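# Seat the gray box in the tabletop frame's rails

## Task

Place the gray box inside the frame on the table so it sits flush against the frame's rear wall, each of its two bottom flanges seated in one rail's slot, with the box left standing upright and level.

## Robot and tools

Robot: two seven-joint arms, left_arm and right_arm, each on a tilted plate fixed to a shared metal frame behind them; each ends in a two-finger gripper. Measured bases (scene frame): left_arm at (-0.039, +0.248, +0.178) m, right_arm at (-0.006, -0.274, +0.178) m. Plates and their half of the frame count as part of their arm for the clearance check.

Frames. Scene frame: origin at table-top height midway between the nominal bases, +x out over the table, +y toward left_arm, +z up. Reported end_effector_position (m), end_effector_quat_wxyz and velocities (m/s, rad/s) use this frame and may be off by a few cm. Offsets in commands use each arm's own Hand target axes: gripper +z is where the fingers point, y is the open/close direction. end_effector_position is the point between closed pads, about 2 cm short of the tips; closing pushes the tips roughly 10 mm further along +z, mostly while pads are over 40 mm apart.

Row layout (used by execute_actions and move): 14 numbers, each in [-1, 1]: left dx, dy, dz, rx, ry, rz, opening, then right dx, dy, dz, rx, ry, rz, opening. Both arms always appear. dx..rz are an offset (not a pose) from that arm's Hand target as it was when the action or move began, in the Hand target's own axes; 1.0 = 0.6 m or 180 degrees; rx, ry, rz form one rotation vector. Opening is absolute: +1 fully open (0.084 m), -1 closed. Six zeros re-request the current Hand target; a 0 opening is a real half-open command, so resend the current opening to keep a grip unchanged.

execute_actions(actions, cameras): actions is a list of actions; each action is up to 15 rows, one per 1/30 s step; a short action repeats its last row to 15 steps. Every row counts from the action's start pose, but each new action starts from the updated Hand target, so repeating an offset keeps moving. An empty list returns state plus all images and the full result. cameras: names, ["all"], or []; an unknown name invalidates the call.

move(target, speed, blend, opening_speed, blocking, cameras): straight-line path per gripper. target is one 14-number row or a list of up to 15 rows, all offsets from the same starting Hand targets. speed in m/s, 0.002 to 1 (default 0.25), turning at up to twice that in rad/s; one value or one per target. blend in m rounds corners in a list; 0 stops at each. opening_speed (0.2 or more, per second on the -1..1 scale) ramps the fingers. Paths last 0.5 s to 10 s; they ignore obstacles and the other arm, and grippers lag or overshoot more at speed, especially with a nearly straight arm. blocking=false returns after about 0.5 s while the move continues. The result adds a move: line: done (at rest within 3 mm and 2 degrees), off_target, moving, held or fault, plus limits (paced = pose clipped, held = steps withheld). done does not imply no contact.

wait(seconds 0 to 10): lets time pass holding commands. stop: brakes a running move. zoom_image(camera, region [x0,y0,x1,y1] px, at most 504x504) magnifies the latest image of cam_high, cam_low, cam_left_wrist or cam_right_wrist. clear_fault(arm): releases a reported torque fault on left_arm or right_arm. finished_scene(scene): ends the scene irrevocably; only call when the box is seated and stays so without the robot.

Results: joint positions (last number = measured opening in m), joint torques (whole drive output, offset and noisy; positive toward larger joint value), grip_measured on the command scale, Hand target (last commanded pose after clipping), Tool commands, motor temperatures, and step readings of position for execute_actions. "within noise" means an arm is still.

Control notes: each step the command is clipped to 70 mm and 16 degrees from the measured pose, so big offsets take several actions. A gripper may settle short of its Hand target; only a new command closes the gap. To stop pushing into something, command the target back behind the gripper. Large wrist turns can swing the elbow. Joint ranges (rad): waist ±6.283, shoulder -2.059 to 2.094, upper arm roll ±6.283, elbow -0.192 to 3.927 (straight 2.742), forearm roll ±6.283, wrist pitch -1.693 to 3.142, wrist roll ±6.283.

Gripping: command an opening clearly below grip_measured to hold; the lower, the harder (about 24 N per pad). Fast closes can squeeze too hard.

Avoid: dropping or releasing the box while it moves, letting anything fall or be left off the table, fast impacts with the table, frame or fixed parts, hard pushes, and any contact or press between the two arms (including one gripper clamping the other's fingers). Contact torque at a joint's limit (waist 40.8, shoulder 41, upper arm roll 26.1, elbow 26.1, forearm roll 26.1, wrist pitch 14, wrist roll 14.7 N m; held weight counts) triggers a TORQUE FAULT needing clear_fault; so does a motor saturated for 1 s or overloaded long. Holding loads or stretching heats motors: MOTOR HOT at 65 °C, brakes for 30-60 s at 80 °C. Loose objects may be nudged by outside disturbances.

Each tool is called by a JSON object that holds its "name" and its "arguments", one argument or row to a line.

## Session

{"name": "execute_actions", "arguments": {
  "actions": []
}}

Scene clock: 0.00 s.
left_arm: end_effector_position=(+0.1070, +0.3869, +0.2680) grip_measured=+1.00 end_effector_quat_wxyz=(-0.691, -0.054, +0.685, -0.226) | right_arm: end_effector_position=(+0.2878, +0.1362, +0.3507) grip_measured=+1.00 end_effector_quat_wxyz=(-0.089, +0.982, -0.110, +0.125)
Joint positions: left_arm=[0.263 0.894 0.316 1.146 3.179 -1.658 0.329 0.084] | right_arm=[2.419 1.043 -1.417 1.081 0.826 0.896 0.79 0.084]
Joint velocities: within noise
Joint torques (N m): no reading
Motor temperatures (°C): left_arm=[37 39 35 44 41 36 44] | right_arm=[37 41 41 45 35 35 37]
Hand target: left_arm +0.1070, +0.3869, +0.2680; +0.691, +0.054, -0.685, +0.226 | right_arm +0.2878, +0.1362, +0.3507; -0.089, +0.982, -0.110, +0.125
Tool commands: left_gripper/opening=+1.0 right_gripper/opening=+1.0
camera_calibration:
cam_left_wrist: T_world_to_cam=[[-0.378565, 0.902705, -0.20448, -0.22509], [0.0354918, -0.206602, -0.977781, 0.404785], [-0.924894, -0.377411, 0.0461737, 0.365454], [0, 0, 0, 1]] pos_world=[0.238429, 0.424746, 0.33289]
cam_right_wrist: T_world_to_cam=[[-0.196021, -0.963072, -0.184578, 0.283889], [-0.94596, 0.235304, -0.223141, 0.385498], [0.258333, 0.130863, -0.957152, 0.374242], [0, 0, 0, 1]] pos_world=[0.323635, 0.133722, 0.496627]

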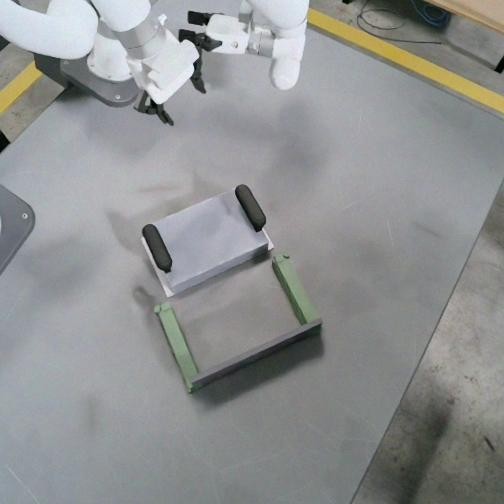

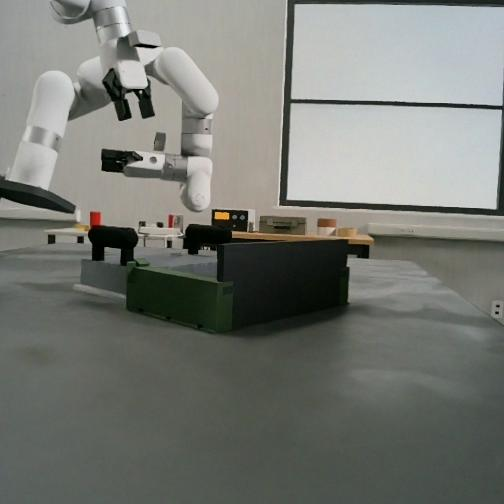

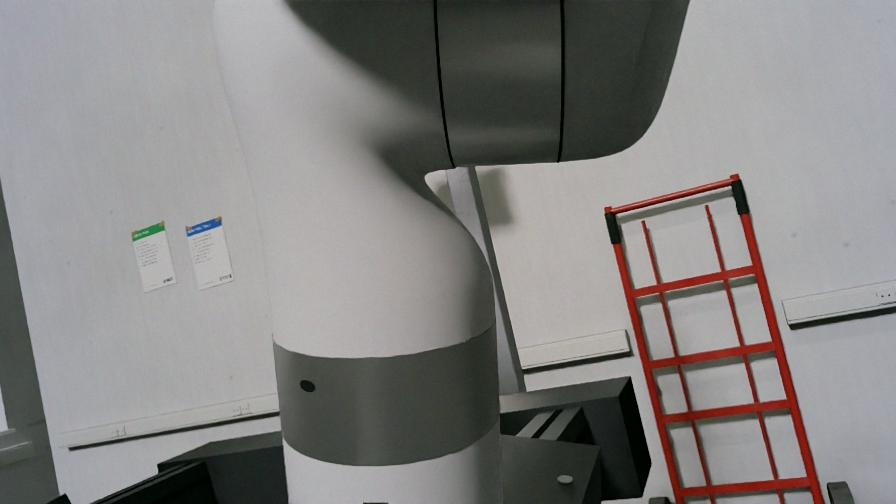

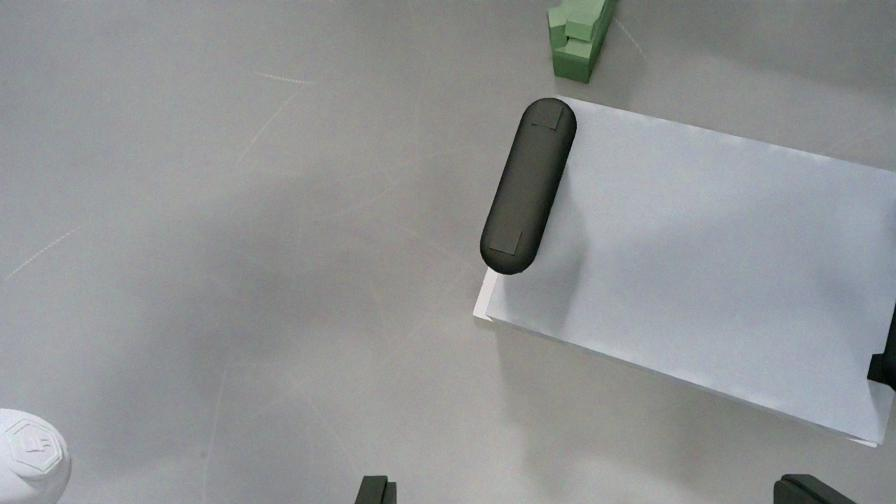

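{"name": "zoom_image", "arguments": {
  "camera": "cam_high",
  "region": [130, 170, 340, 400]
}}

{"name": "zoom_image", "arguments": {
  "camera": "cam_low",
  "region": [60, 215, 360, 340]
}}

{"name": "zoom_image", "arguments": {
  "camera": "cam_right_wrist",
  "region": [440, 0, 896, 460]
}}

Scaled by 2.191 from the camera's 504x504 image, which has a finer 720x720 frame.

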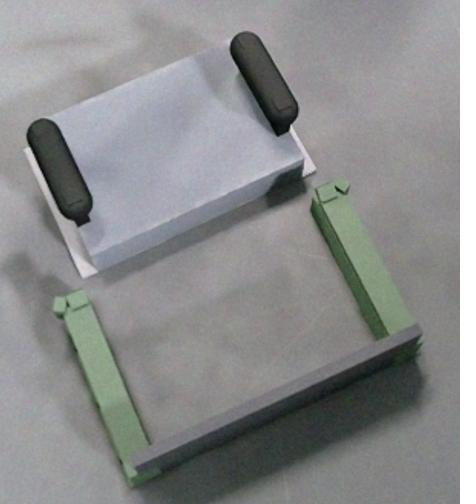

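Scaled by 1.680 from the camera's 504x504 image, which has a finer 720x720 frame.

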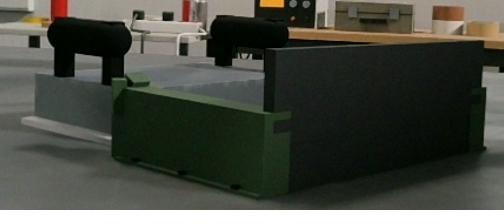

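Scaled by 1.096 from the camera's 896x504 image, which has a finer 1280x720 frame.

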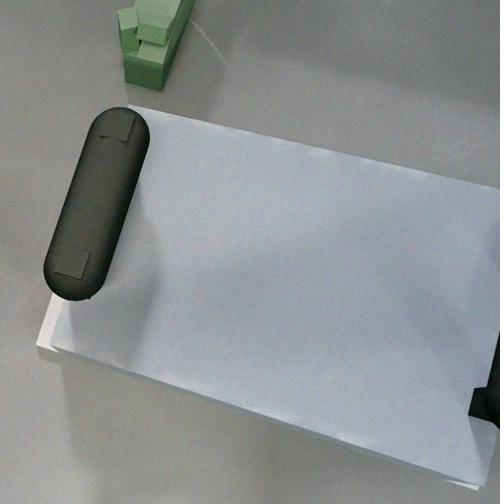

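{"name": "move", "arguments": {
  "target": [0.039, -0.0738, -0.0305, 0.0343, -0.2738, -0.0961, 1.0, 0.1417, 0.42, 0.0682, -0.0771, -0.0614, 0.1059, 1.0],
  "speed": 0.35
}}

Scene clock: 147.07 s.
left_arm: end_effector_position=(+0.1400, +0.3599, +0.3001) grip_measured=+1.00 end_effector_quat_wxyz=(-0.365, -0.277, +0.881, -0.115) | right_arm: end_effector_position=(+0.3301, -0.1199, +0.2800) grip_measured=+1.00 end_effector_quat_wxyz=(+0.000, +0.961, -0.275, +0.000)
Joint positions: left_arm=[0.032 0.114 0.434 0.83 3.115 -1.26 -0.162 0.084] | right_arm=[2.367 0.907 -1.704 0.636 0.767 0.974 0.607 0.084]
Joint torques (N m): left_arm=[-10.81 -18.83 -3.94 3.96 1.25 -1.27 -0.98] | right_arm=[-0.41 -5.49 -11.04 12.44 -2.42 0.2 -2.71]
Motor temperatures (°C): left_arm=[37 42 35 44 41 37 44] | right_arm=[37 42 51 53 35 36 37]
Hand target: left_arm +0.1400, +0.3599, +0.3001; -0.365, -0.277, +0.881, -0.115 | right_arm +0.3301, -0.1200, +0.2800; +0.000, +0.961, -0.276, +0.000
Off the commanded pose: left_arm 0.000 m, 0 deg | right_arm 0.000 m, 0 deg.
move: done

{"name": "move", "arguments": {
  "target": [
    [-0.0142, -0.4137, -0.1225, 0.2356, 0, -0.2356, 1.0, 0, 0, 0, 0, 0, 0, 1.0],
    [0.1462, -0.7165, -0.4432, 0.5329, 0.1337, -0.2776, 1.0, 0, 0, 0, 0, 0, 0, 1.0]
  ],
  "speed": 0.4,
  "blend": [0.05, 0],
  "cameras": ["cam_high", "cam_right_wrist"]
}}

Scene clock: 155.43 s.
left_arm: end_effector_position=(+0.4896, +0.0797, +0.5502) grip_measured=+1.00 end_effector_quat_wxyz=(+0.210, +0.724, -0.250, +0.607) | right_arm: end_effector_position=(+0.3301, -0.1200, +0.2800) grip_measured=+1.00 end_effector_quat_wxyz=(+0.000, +0.961, -0.276, +0.000)
Joint positions: left_arm=[-0.233 -0.205 -0.082 0.575 0.504 -0.65 -0.08 0.084] | right_arm=[2.367 0.907 -1.704 0.636 0.767 0.974 0.607 0.084]
Joint torques (N m): left_arm=[1.99 -10.31 -5.55 9.28 -2.03 -3.51 0.68] | right_arm=[-0.28 -5.53 -10.84 12.61 -2.44 0.19 -2.65]
Hand target: left_arm +0.4896, +0.0797, +0.5502; +0.210, +0.724, -0.250, +0.607 | right_arm +0.3301, -0.1200, +0.2800; +0.000, +0.961, -0.276, +0.000
Off the commanded pose: left_arm 0.000 m, 0 deg | right_arm 0.000 m, 0 deg.
move: done
camera_calibration:
cam_right_wrist: T_world_to_cam=[[-0.527504, -0.849356, 0.0182927, 0.0987198], [-0.849461, 0.527641, 0.0033305, 0.409817], [-0.0124808, -0.0137821, -0.999827, 0.413029], [0, 0, 0, 1]] pos_world=[0.405354, -0.126696, 0.409787]
Images, in order (width x height): cam_high 504x504, cam_right_wrist 896x504.

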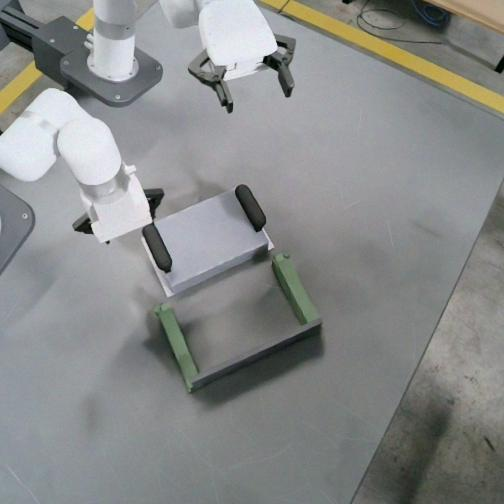

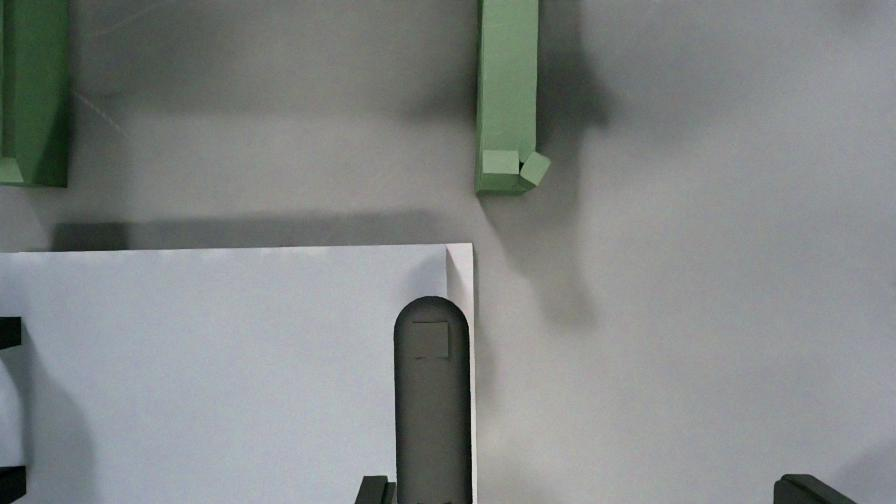

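{"name": "move", "arguments": {
  "target": [
    [-0.1293, -0.0104, 0.0187, 0.0076, -0.0952, 0, 1.0, 0, 0, 0, 0, 0, 0, 1.0],
    [-0.2371, -0.019, 0.0043, 0.014, -0.1745, 0, 1.0, 0, 0, 0, 0, 0, 0, 1.0],
    [-0.3382, -0.0271, -0.0363, 0.0203, -0.2538, 0, 1.0, 0, 0, 0, 0, 0, 0, 1.0],
    [-0.4414, -0.0354, -0.1163, 0.028, -0.349, 0, 1.0, 0, 0, 0, 0, 0, 0, 1.0]
  ],
  "speed": 0.35,
  "blend": [0.02, 0.02, 0.02, 0],
  "cameras": ["all"]
}}

Scene clock: 164.73 s.
left_arm: end_effector_position=(+0.4124, +0.1674, +0.3016) grip_measured=+1.00 end_effector_quat_wxyz=(+0.018, +0.943, -0.297, +0.151) | right_arm: end_effector_position=(+0.3301, -0.1200, +0.2800) grip_measured=+1.00 end_effector_quat_wxyz=(+0.000, +0.961, -0.276, +0.000)
Joint positions: left_arm=[-0.226 -0.205 -0.089 0.574 0.501 0.449 -0.078 0.084] | right_arm=[2.367 0.907 -1.704 0.636 0.767 0.974 0.607 0.084]
Joint torques (N m): left_arm=[2.09 -10.59 -5.88 14.64 1.45 -0.92 -0.78] | right_arm=[-0.14 -5.35 -10.8 12.82 -2.43 0.21 -2.72]
Hand target: left_arm +0.4124, +0.1674, +0.3016; +0.018, +0.943, -0.297, +0.151 | right_arm +0.3301, -0.1200, +0.2800; +0.000, +0.961, -0.276, +0.000
Off the commanded pose: left_arm 0.000 m, 0 deg | right_arm 0.000 m, 0 deg.
move: done
camera_calibration:
cam_left_wrist: T_world_to_cam=[[-0.543292, -0.838663, -0.0384339, 0.404764], [-0.797343, 0.529774, -0.289108, 0.393875], [0.262826, -0.126425, -0.956525, 0.334016], [0, 0, 0, 1]] pos_world=[0.446171, 0.173024, 0.448924]
cam_right_wrist: T_world_to_cam=[[-0.527504, -0.849356, 0.0182927, 0.0987198], [-0.849461, 0.527641, 0.0033305, 0.409817], [-0.0124808, -0.0137821, -0.999827, 0.413029], [0, 0, 0, 1]] pos_world=[0.405354, -0.126696, 0.409787]

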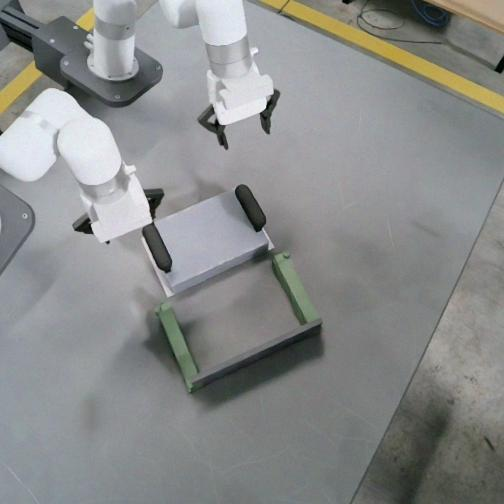

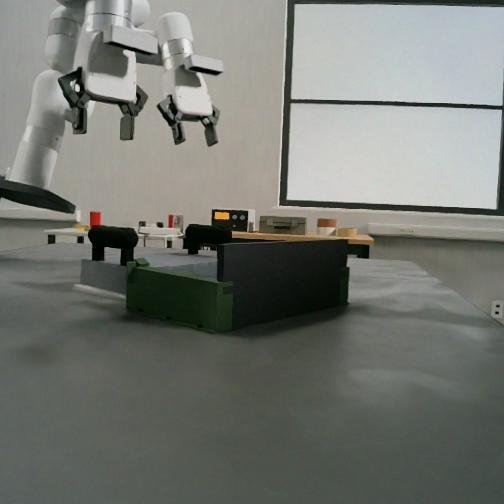

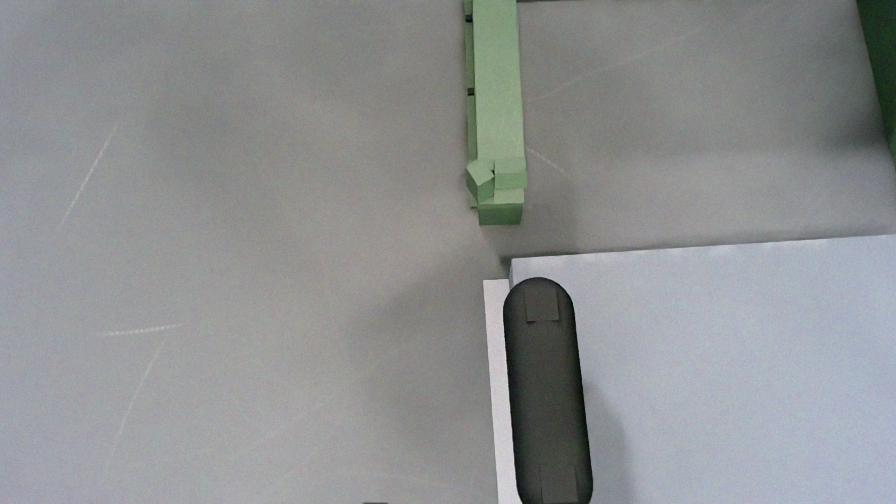

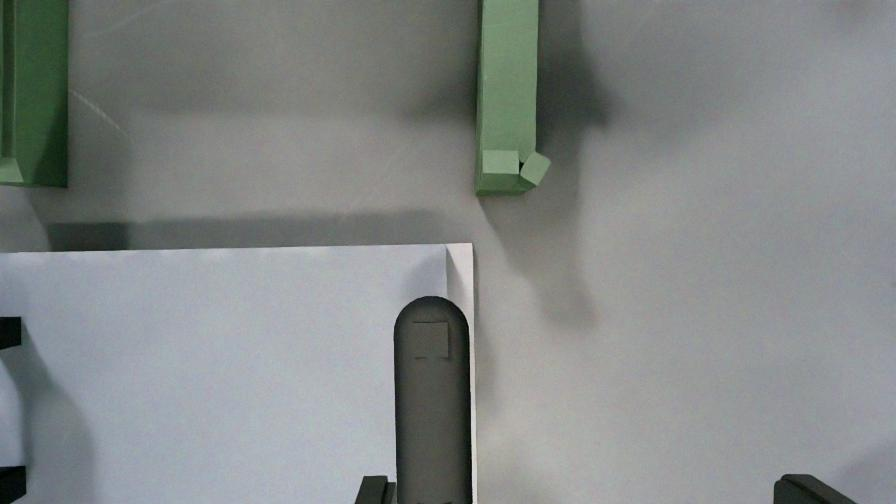

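{"name": "zoom_image", "arguments": {
  "camera": "cam_left_wrist",
  "region": [430, 130, 680, 330]
}}

{"name": "zoom_image", "arguments": {
  "camera": "cam_right_wrist",
  "region": [380, 110, 600, 320]
}}

{"name": "zoom_image", "arguments": {
  "camera": "cam_left_wrist",
  "region": [450, 320, 650, 504]
}}

{"name": "zoom_image", "arguments": {
  "camera": "cam_right_wrist",
  "region": [0, 0, 200, 280]
}}

Scaled by 2.016 from the camera's 896x504 image, which has a finer 1280x720 frame.

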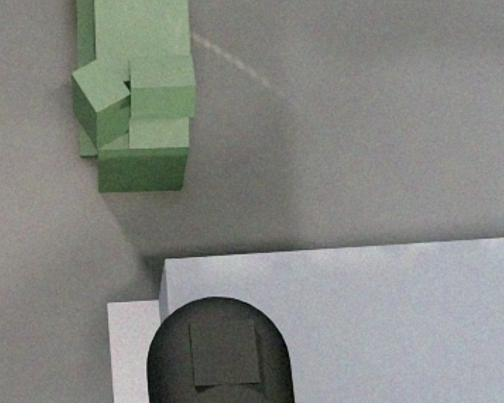

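Scaled by 2.291 from the camera's 896x504 image, which has a finer 1280x720 frame.

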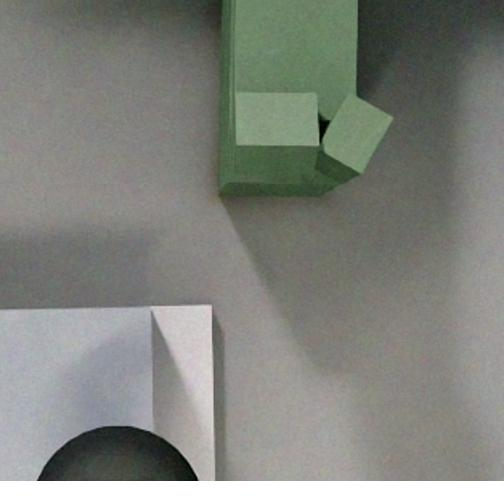

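Scaled by 2.520 from the camera's 896x504 image, which has a finer 1280x720 frame.

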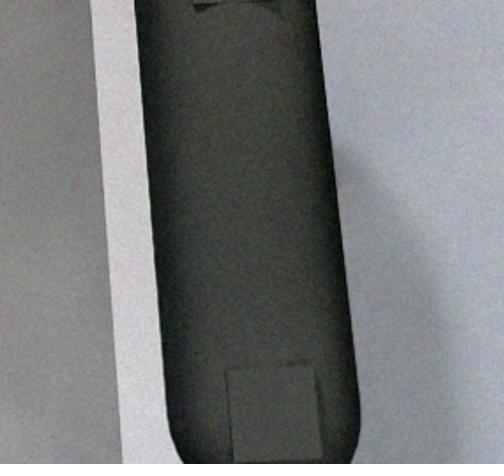

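Scaled by 1.800 from the camera's 896x504 image, which has a finer 1280x720 frame.

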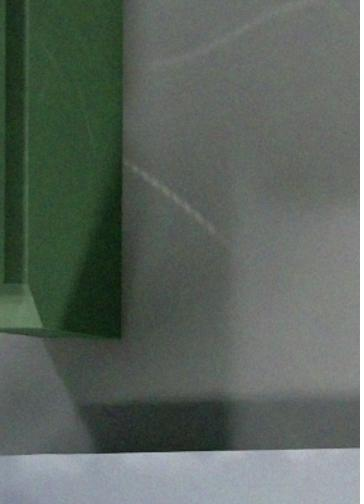

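{"name": "move", "arguments": {
  "target": [0.0292, 0.0313, 0.2025, -0.01125, -0.01283, -0.02511, 1.0, -0.0305, -0.0602, 0.15, 0, 0, -0.0081, 1.0],
  "speed": 0.25,
  "cameras": ["all"]
}}

Scene clock: 187.03 s.
left_arm: end_effector_position=(+0.4486, +0.1272, +0.1898) grip_measured=+1.00 end_effector_quat_wxyz=(+0.035, +0.956, -0.263, +0.126) | right_arm: end_effector_position=(+0.3337, -0.0796, +0.1900) grip_measured=+1.00 end_effector_quat_wxyz=(+0.000, +0.965, -0.263, +0.000)
Joint positions: left_arm=[-0.201 0.258 -0.047 0.782 0.834 0.267 -0.451 0.084] | right_arm=[2.08 0.912 -1.287 0.702 0.965 0.75 0.555 0.084]
Joint torques (N m): left_arm=[-15.1 -16.7 -1.65 11.95 1.69 -3.55 -0.81] | right_arm=[0.66 -4.14 -8.1 14.77 2.28 -2.81 -2.68]
Motor temperatures (°C): left_arm=[37 40 37 52 41 37 44] | right_arm=[36 42 48 51 35 35 37]
Hand target: left_arm +0.4486, +0.1272, +0.1898; +0.035, +0.956, -0.263, +0.126 | right_arm +0.3337, -0.0796, +0.1899; +0.000, +0.965, -0.263, +0.000
Off the commanded pose: left_arm 0.000 m, 0 deg | right_arm 0.000 m, 0 deg.
move: done
camera_calibration:
cam_left_wrist: T_world_to_cam=[[-0.486545, -0.873502, 0.0163525, 0.355031], [-0.847708, 0.467484, -0.250698, 0.435023], [0.211341, -0.135838, -0.967927, 0.238953], [0, 0, 0, 1]] pos_world=[0.491011, 0.139213, 0.334543]
cam_right_wrist: T_world_to_cam=[[-0.505716, -0.862507, 0.0182613, 0.128138], [-0.862615, 0.50585, 0.00334802, 0.394598], [-0.0121252, -0.0140593, -0.999828, 0.323504], [0, 0, 0, 1]] pos_world=[0.40911, -0.0845389, 0.319787]

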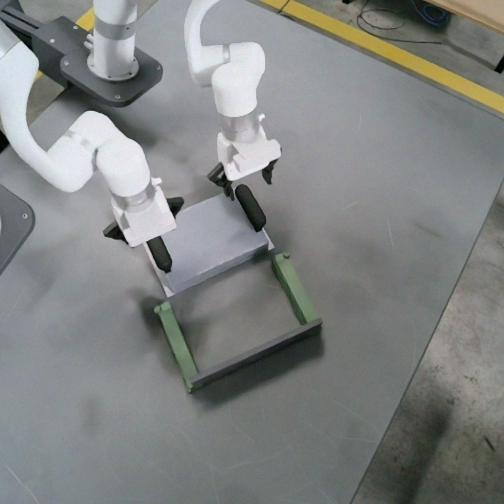

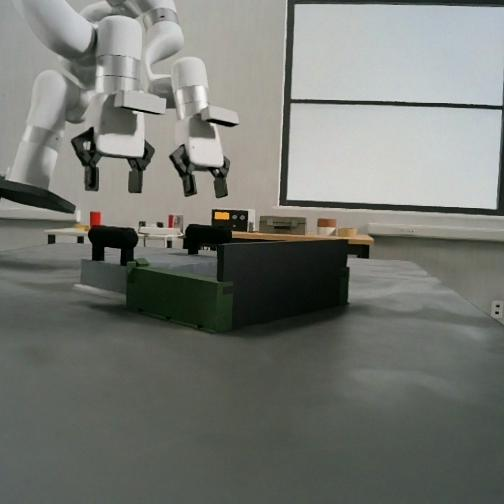

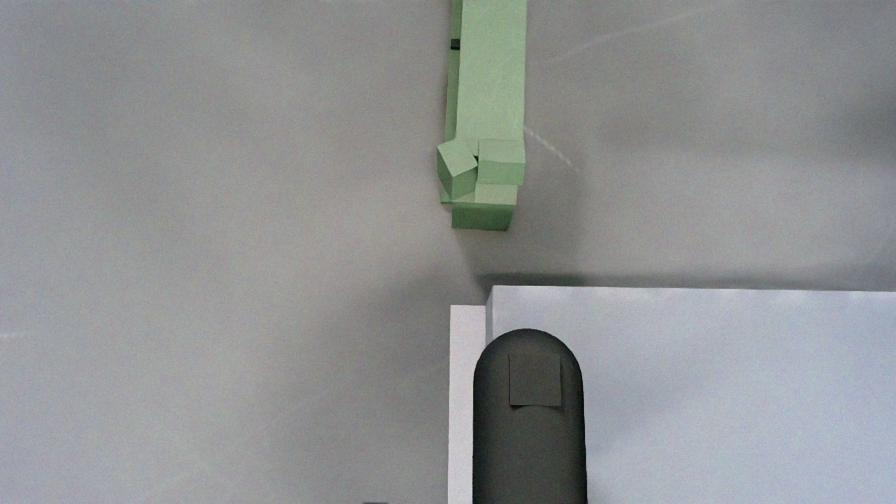

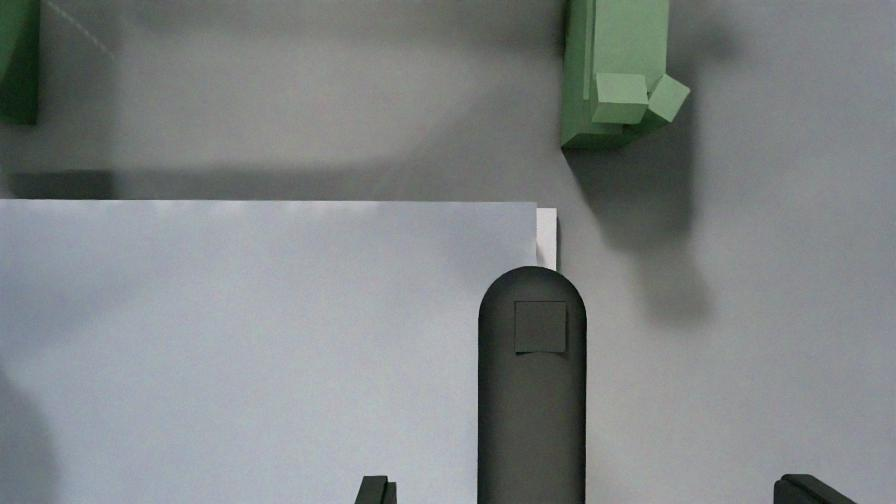

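{"name": "move", "arguments": {
  "target": [-0.037, -0.001, 0.1381, 0, 0, 0, 1.0, 0, -0.0015, 0.1433, 0, 0, 0, 1.0],
  "speed": 0.15,
  "cameras": ["cam_left_wrist", "cam_right_wrist"]
}}

Scene clock: 205.07 s.
left_arm: end_effector_position=(+0.4489, +0.1277, +0.1040) grip_measured=+1.00 end_effector_quat_wxyz=(+0.035, +0.956, -0.263, +0.126) | right_arm: end_effector_position=(+0.3341, -0.0789, +0.1040) grip_measured=+1.00 end_effector_quat_wxyz=(+0.000, +0.965, -0.263, +0.000)
Joint positions: left_arm=[-0.294 0.528 0.151 0.908 1.202 0.091 -0.787 0.084] | right_arm=[1.831 1.027 -0.992 0.775 1.219 0.596 0.39 0.084]
Joint torques (N m): left_arm=[-16.1 -19.12 -0.94 10.15 1.49 -3.34 -0.82] | right_arm=[0.82 -7.72 -7.99 11.34 2.28 -2.89 -2.72]
Hand target: left_arm +0.4489, +0.1277, +0.1040; +0.035, +0.956, -0.263, +0.126 | right_arm +0.3341, -0.0789, +0.1040; +0.000, +0.965, -0.263, +0.000
Off the commanded pose: left_arm 0.000 m, 0 deg | right_arm 0.000 m, 0 deg.
move: done
camera_calibration:
cam_left_wrist: T_world_to_cam=[[-0.486555, -0.873496, 0.0163997, 0.357009], [-0.847726, 0.467495, -0.250616, 0.413521], [0.211246, -0.135841, -0.967948, 0.155962], [0, 0, 0, 1]] pos_world=[0.491311, 0.139713, 0.248744]
cam_right_wrist: T_world_to_cam=[[-0.505716, -0.862507, 0.0182613, 0.130601], [-0.862615, 0.50585, 0.00334802, 0.394826], [-0.0121252, -0.0140593, -0.999828, 0.237535], [0, 0, 0, 1]] pos_world=[0.40951, -0.0837389, 0.233787]
Images, in order (width x height): cam_left_wrist 896x504, cam_right_wrist 896x504.

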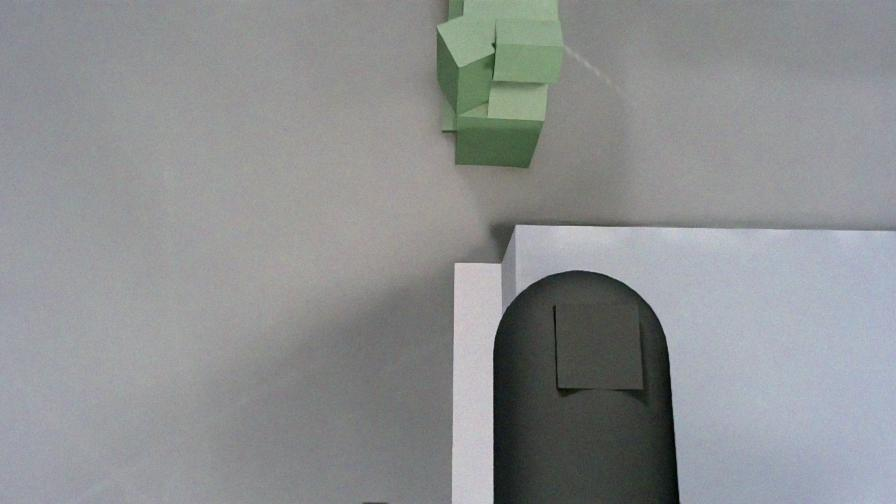

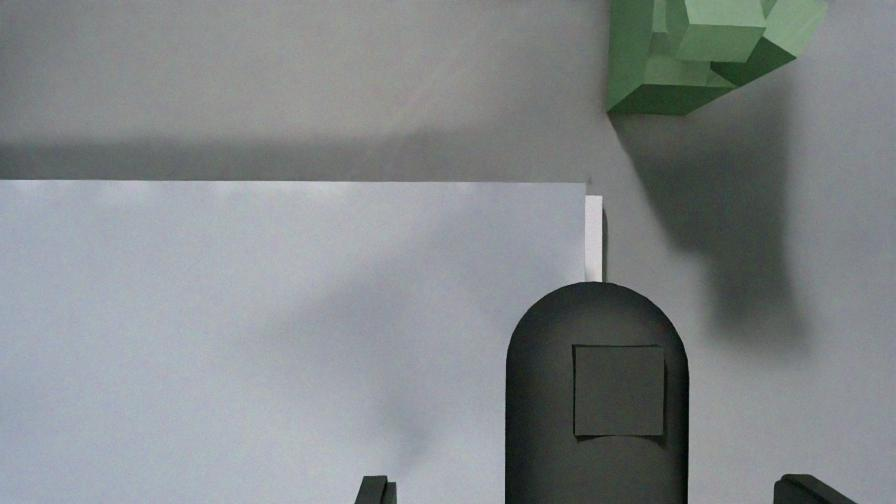

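{"name": "move", "arguments": {
  "target": [
    [0, -0.0072, 0, 0, 0, 0, 1.0, 0, -0.001, 0, 0, 0, 0, 1.0],
    [0, -0.0072, 0, 0, 0, 0, 0.5, 0, -0.001, 0, 0, 0, 0, -1.0]
  ],
  "speed": 0.08,
  "opening_speed": 1.2,
  "cameras": ["cam_left_wrist", "cam_right_wrist"]
}}

Scene clock: 217.27 s.
left_arm: end_effector_position=(+0.4511, +0.1314, +0.1040) grip_measured=+0.49 end_effector_quat_wxyz=(+0.035, +0.956, -0.263, +0.126) | right_arm: end_effector_position=(+0.3344, -0.0784, +0.1039) grip_measured=-0.16 end_effector_quat_wxyz=(+0.000, +0.965, -0.263, +0.000)
Joint positions: left_arm=[-0.281 0.526 0.147 0.909 1.193 0.09 -0.768 0.065] | right_arm=[1.83 1.027 -0.992 0.776 1.218 0.597 0.391 0.037]
Joint torques (N m): left_arm=[-4.09 -25.92 -4.58 9.07 -1.06 -0.7 0.53] | right_arm=[5.73 -11.42 -8.39 6.01 0.67 -0.87 1.95]
Hand target: left_arm +0.4511, +0.1314, +0.1040; +0.035, +0.956, -0.263, +0.126 | right_arm +0.3344, -0.0784, +0.1040; +0.000, +0.965, -0.263, +0.000
Off the commanded pose: left_arm 0.000 m, 0 deg | right_arm 0.000 m, 0 deg.
move: done
camera_calibration:
cam_left_wrist: T_world_to_cam=[[-0.486526, -0.873515, 0.0162681, 0.361332], [-0.847718, 0.46749, -0.250653, 0.413662], [0.211344, -0.13574, -0.96794, 0.155935], [0, 0, 0, 1]] pos_world=[0.493511, 0.143413, 0.248743]
cam_right_wrist: T_world_to_cam=[[-0.505712, -0.862506, 0.0183981, 0.131151], [-0.862616, 0.505849, 0.00338369, 0.394824], [-0.0122251, -0.0141593, -0.999825, 0.237577], [0, 0, 0, 1]] pos_world=[0.40981, -0.0832388, 0.233787]
Images, in order (width x height): cam_left_wrist 896x504, cam_right_wrist 896x504.

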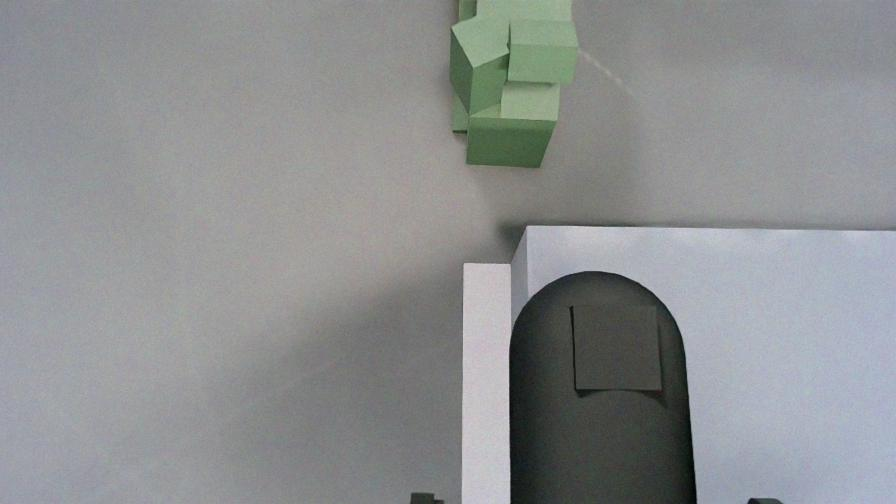

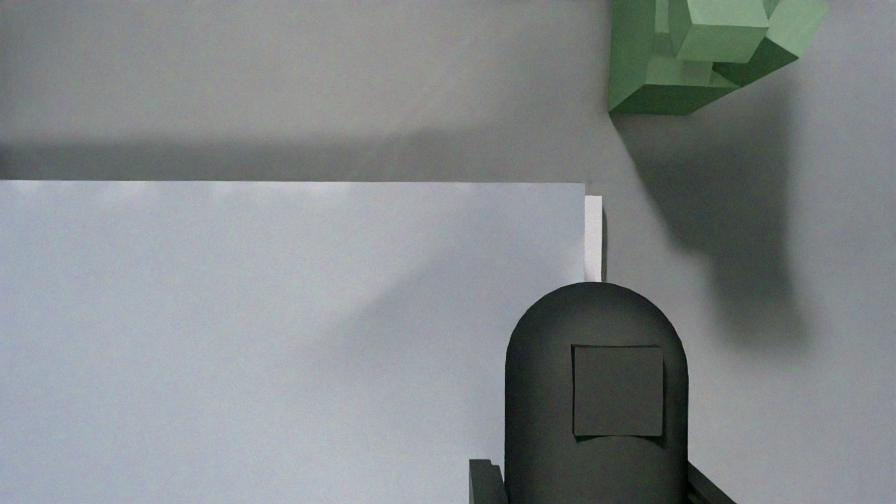

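{"name": "move", "arguments": {
  "target": [
    [0, -0.0011, 0, 0, 0, 0, 0.5, 0, 0, 0, 0, 0, 0, -1.0],
    [0, -0.0011, 0, 0, 0, 0, -1.0, 0, 0, 0, 0, 0, 0, -1.0]
  ],
  "speed": 0.08,
  "opening_speed": 1.2,
  "cameras": ["cam_left_wrist", "cam_right_wrist"]
}}

Scene clock: 221.10 s.
left_arm: end_effector_position=(+0.4515, +0.1319, +0.1040) grip_measured=-0.16 end_effector_quat_wxyz=(+0.035, +0.956, -0.263, +0.126) | right_arm: end_effector_position=(+0.3344, -0.0783, +0.1040) grip_measured=-0.16 end_effector_quat_wxyz=(+0.000, +0.965, -0.263, +0.000)
Joint positions: left_arm=[-0.279 0.526 0.146 0.909 1.192 0.09 -0.765 0.037] | right_arm=[1.83 1.027 -0.992 0.776 1.218 0.597 0.391 0.037]
Joint torques (N m): left_arm=[1.98 -24.77 3.13 10.65 0.7 -0.62 -0.17] | right_arm=[3.14 -12.67 -8.52 5.54 -0.17 -1.73 -0.57]
Hand target: left_arm +0.4515, +0.1320, +0.1040; +0.035, +0.956, -0.263, +0.126 | right_arm +0.3344, -0.0784, +0.1040; +0.000, +0.965, -0.263, +0.000
Off the commanded pose: left_arm 0.000 m, 0 deg | right_arm 0.000 m, 0 deg.
move: done
camera_calibration:
cam_left_wrist: T_world_to_cam=[[-0.486588, -0.873479, 0.0163393, 0.36201], [-0.847683, 0.467529, -0.250699, 0.413624], [0.211341, -0.135838, -0.967927, 0.155965], [0, 0, 0, 1]] pos_world=[0.493811, 0.144013, 0.248743]
cam_right_wrist: T_world_to_cam=[[-0.505716, -0.862507, 0.0182613, 0.131184], [-0.862615, 0.50585, 0.00334802, 0.394832], [-0.0121252, -0.0140593, -0.999828, 0.237545], [0, 0, 0, 1]] pos_world=[0.40981, -0.0832389, 0.233787]
Images, in order (width x height): cam_left_wrist 896x504, cam_right_wrist 896x504.

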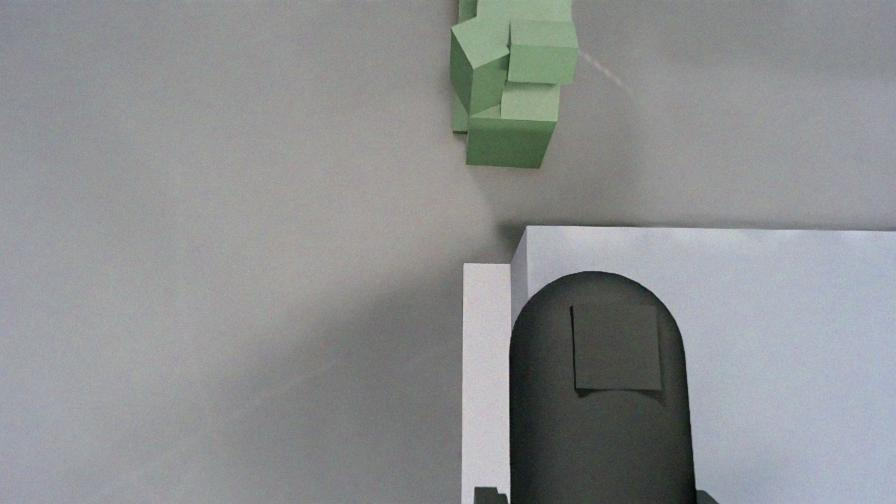

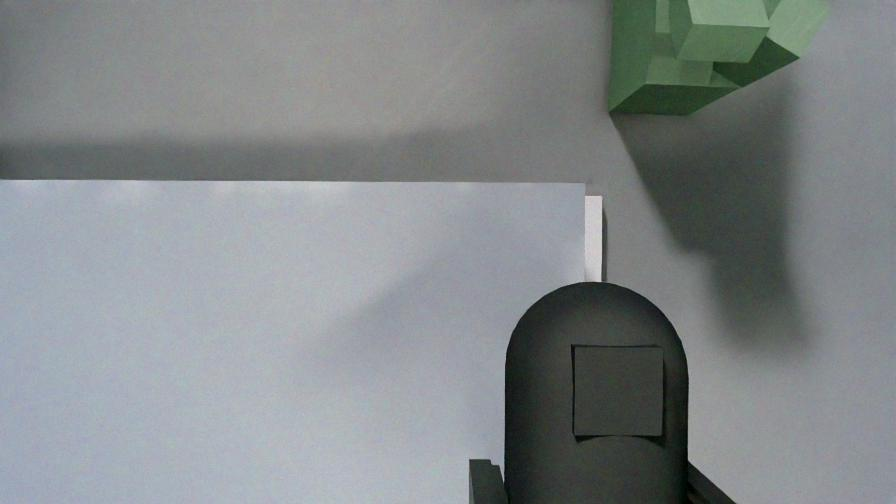

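{"name": "zoom_image", "arguments": {
  "camera": "cam_left_wrist",
  "region": [430, 0, 610, 180]
}}

{"name": "zoom_image", "arguments": {
  "camera": "cam_left_wrist",
  "region": [430, 180, 610, 360]
}}

{"name": "zoom_image", "arguments": {
  "camera": "cam_right_wrist",
  "region": [570, 0, 840, 230]
}}

Scaled by 2.800 from the camera's 896x504 image, which has a finer 1280x720 frame.

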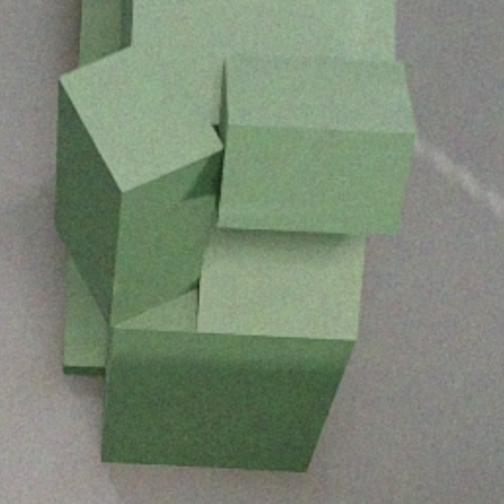

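Scaled by 2.800 from the camera's 896x504 image, which has a finer 1280x720 frame.

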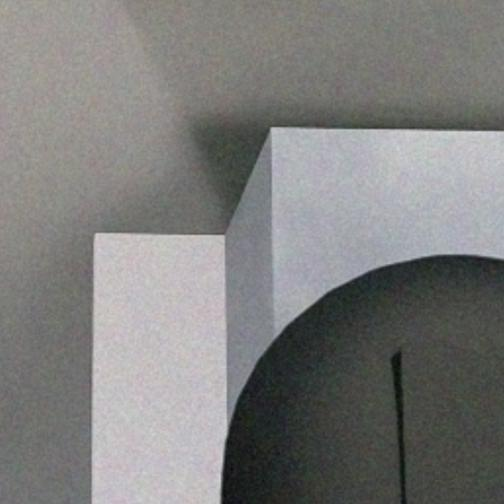

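Scaled by 1.867 from the camera's 896x504 image, which has a finer 1280x720 frame.

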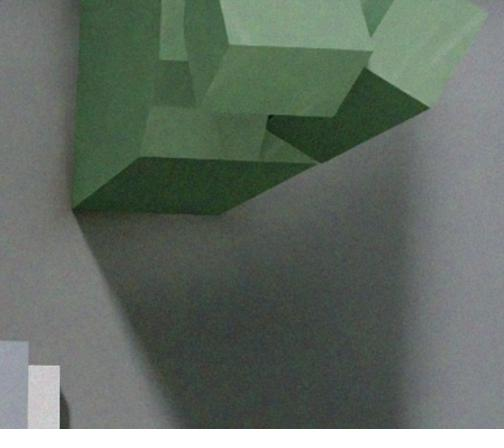

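{"name": "move", "arguments": {
  "target": [
    [0.013, 0, -0.0483, 0, 0, 0, -1.0, 0, 0, -0.05, 0, 0, 0, -1.0],
    [0.02853, 0.02265, -0.08453, -0.0026, 0, 0.0097, -1.0, -0.00673, 0.02268, -0.089, 0, 0, 0.01, -1.0]
  ],
  "speed": 0.06,
  "blend": [0.005, 0],
  "cameras": ["all"]
}}

Scene clock: 250.63 s.
left_arm: end_effector_position=(+0.4475, +0.1185, +0.1574) grip_measured=-0.16 end_effector_quat_wxyz=(+0.037, +0.952, -0.278, +0.125) | right_arm: end_effector_position=(+0.3240, -0.0880, +0.1574) grip_measured=-0.16 end_effector_quat_wxyz=(+0.000, +0.960, -0.278, +0.000)
Joint positions: left_arm=[-0.215 0.365 -0.009 0.826 0.976 0.209 -0.551 0.037] | right_arm=[2.018 0.933 -1.181 0.675 1.075 0.673 0.513 0.037]
Joint torques (N m): left_arm=[3.92 -29.95 -4.09 10.08 -1.92 -0.37 0.74] | right_arm=[5.4 -10.28 -12.38 2.92 -3.4 0.76 2.42]
Hand target: left_arm +0.4475, +0.1185, +0.1574; +0.037, +0.952, -0.278, +0.125 | right_arm +0.3240, -0.0880, +0.1574; +0.000, +0.960, -0.278, +0.000
Off the commanded pose: left_arm 0.000 m, 0 deg | right_arm 0.000 m, 0 deg.
move: done
camera_calibration:
cam_left_wrist: T_world_to_cam=[[-0.513858, -0.857721, 0.0162704, 0.357856], [-0.832525, 0.494008, -0.250716, 0.419998], [0.207006, -0.142378, -0.967924, 0.209382], [0, 0, 0, 1]] pos_world=[0.490202, 0.12927, 0.302143]
cam_right_wrist: T_world_to_cam=[[-0.532563, -0.846193, 0.0182755, 0.12682], [-0.846297, 0.532701, 0.00334301, 0.387654], [-0.0125642, -0.0136862, -0.999827, 0.290851], [0, 0, 0, 1]] pos_world=[0.399264, -0.0952091, 0.287187]

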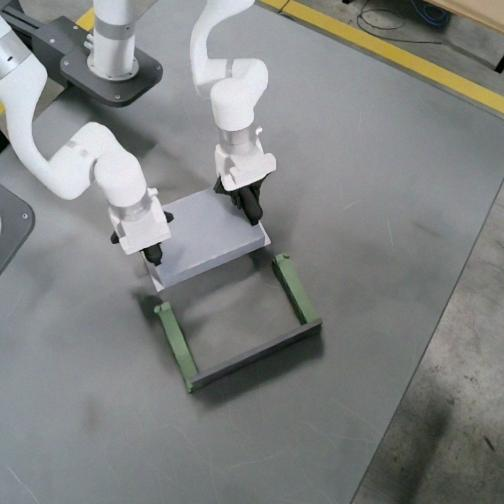

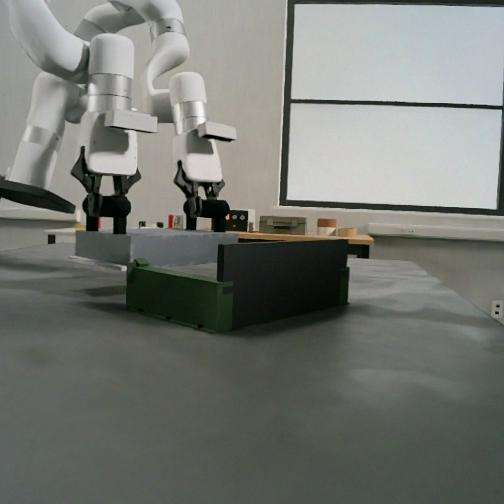

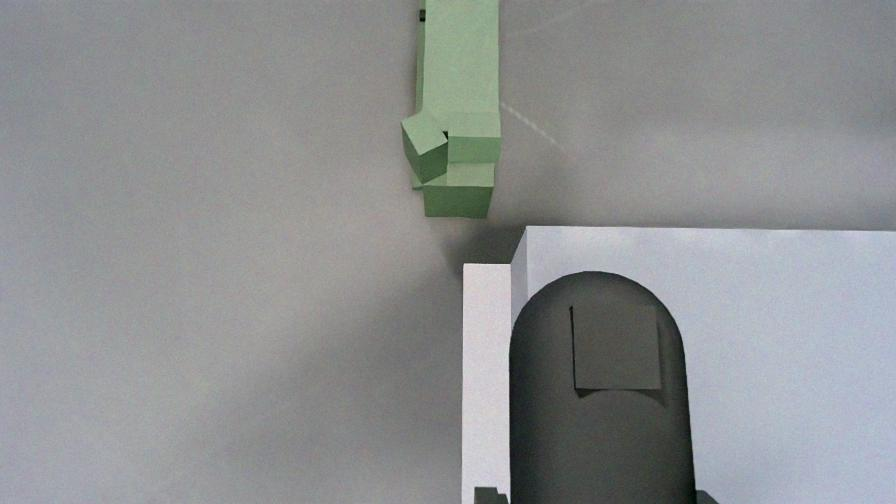

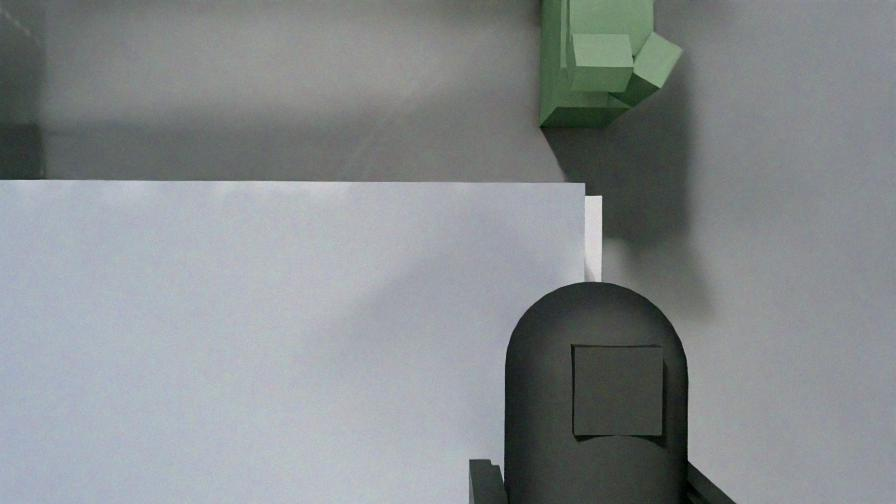

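{"name": "zoom_image", "arguments": {
  "camera": "cam_left_wrist",
  "region": [390, 60, 570, 280]
}}

{"name": "zoom_image", "arguments": {
  "camera": "cam_right_wrist",
  "region": [510, 0, 710, 220]
}}

{"name": "zoom_image", "arguments": {
  "camera": "cam_low",
  "region": [65, 220, 165, 300]
}}

Scaled by 2.291 from the camera's 896x504 image, which has a finer 1280x720 frame.

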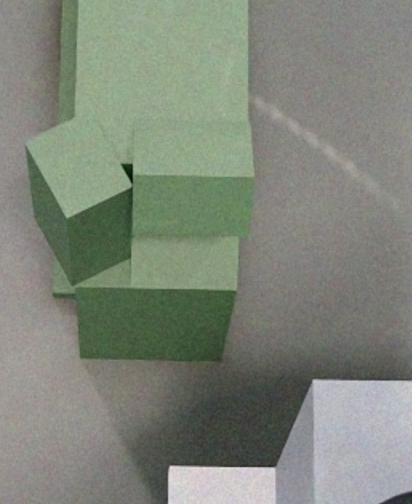

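Scaled by 2.291 from the camera's 896x504 image, which has a finer 1280x720 frame.

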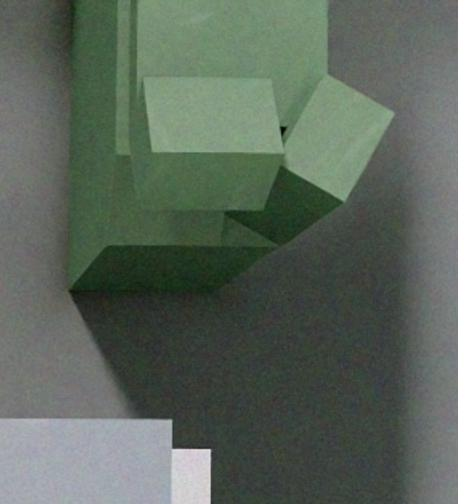

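Scaled by 5.040 from the camera's 504x504 image, which has a finer 720x720 frame.

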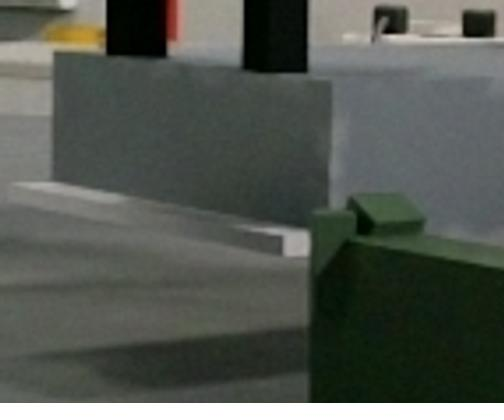

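{"name": "zoom_image", "arguments": {
  "camera": "cam_right_wrist",
  "region": [530, 0, 640, 135]
}}

{"name": "zoom_image", "arguments": {
  "camera": "cam_left_wrist",
  "region": [400, 90, 520, 225]
}}

{"name": "zoom_image", "arguments": {
  "camera": "cam_low",
  "region": [105, 245, 165, 305]
}}

Scaled by 3.733 from the camera's 896x504 image, which has a finer 1280x720 frame.

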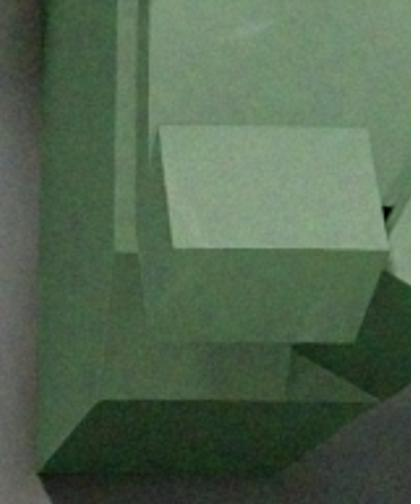

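Scaled by 3.733 from the camera's 896x504 image, which has a finer 1280x720 frame.

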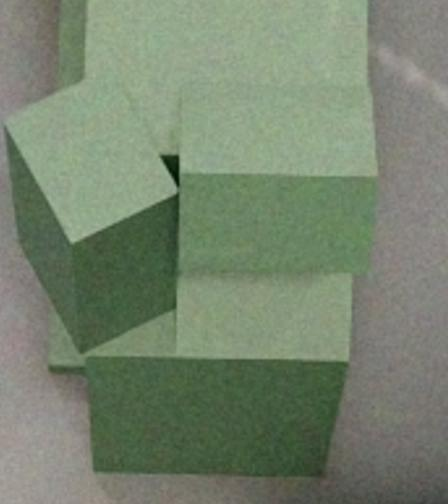

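Scaled by 8.400 from the camera's 504x504 image, which has a finer 720x720 frame.

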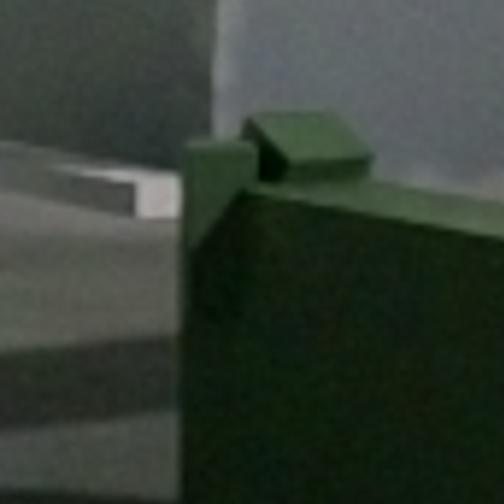

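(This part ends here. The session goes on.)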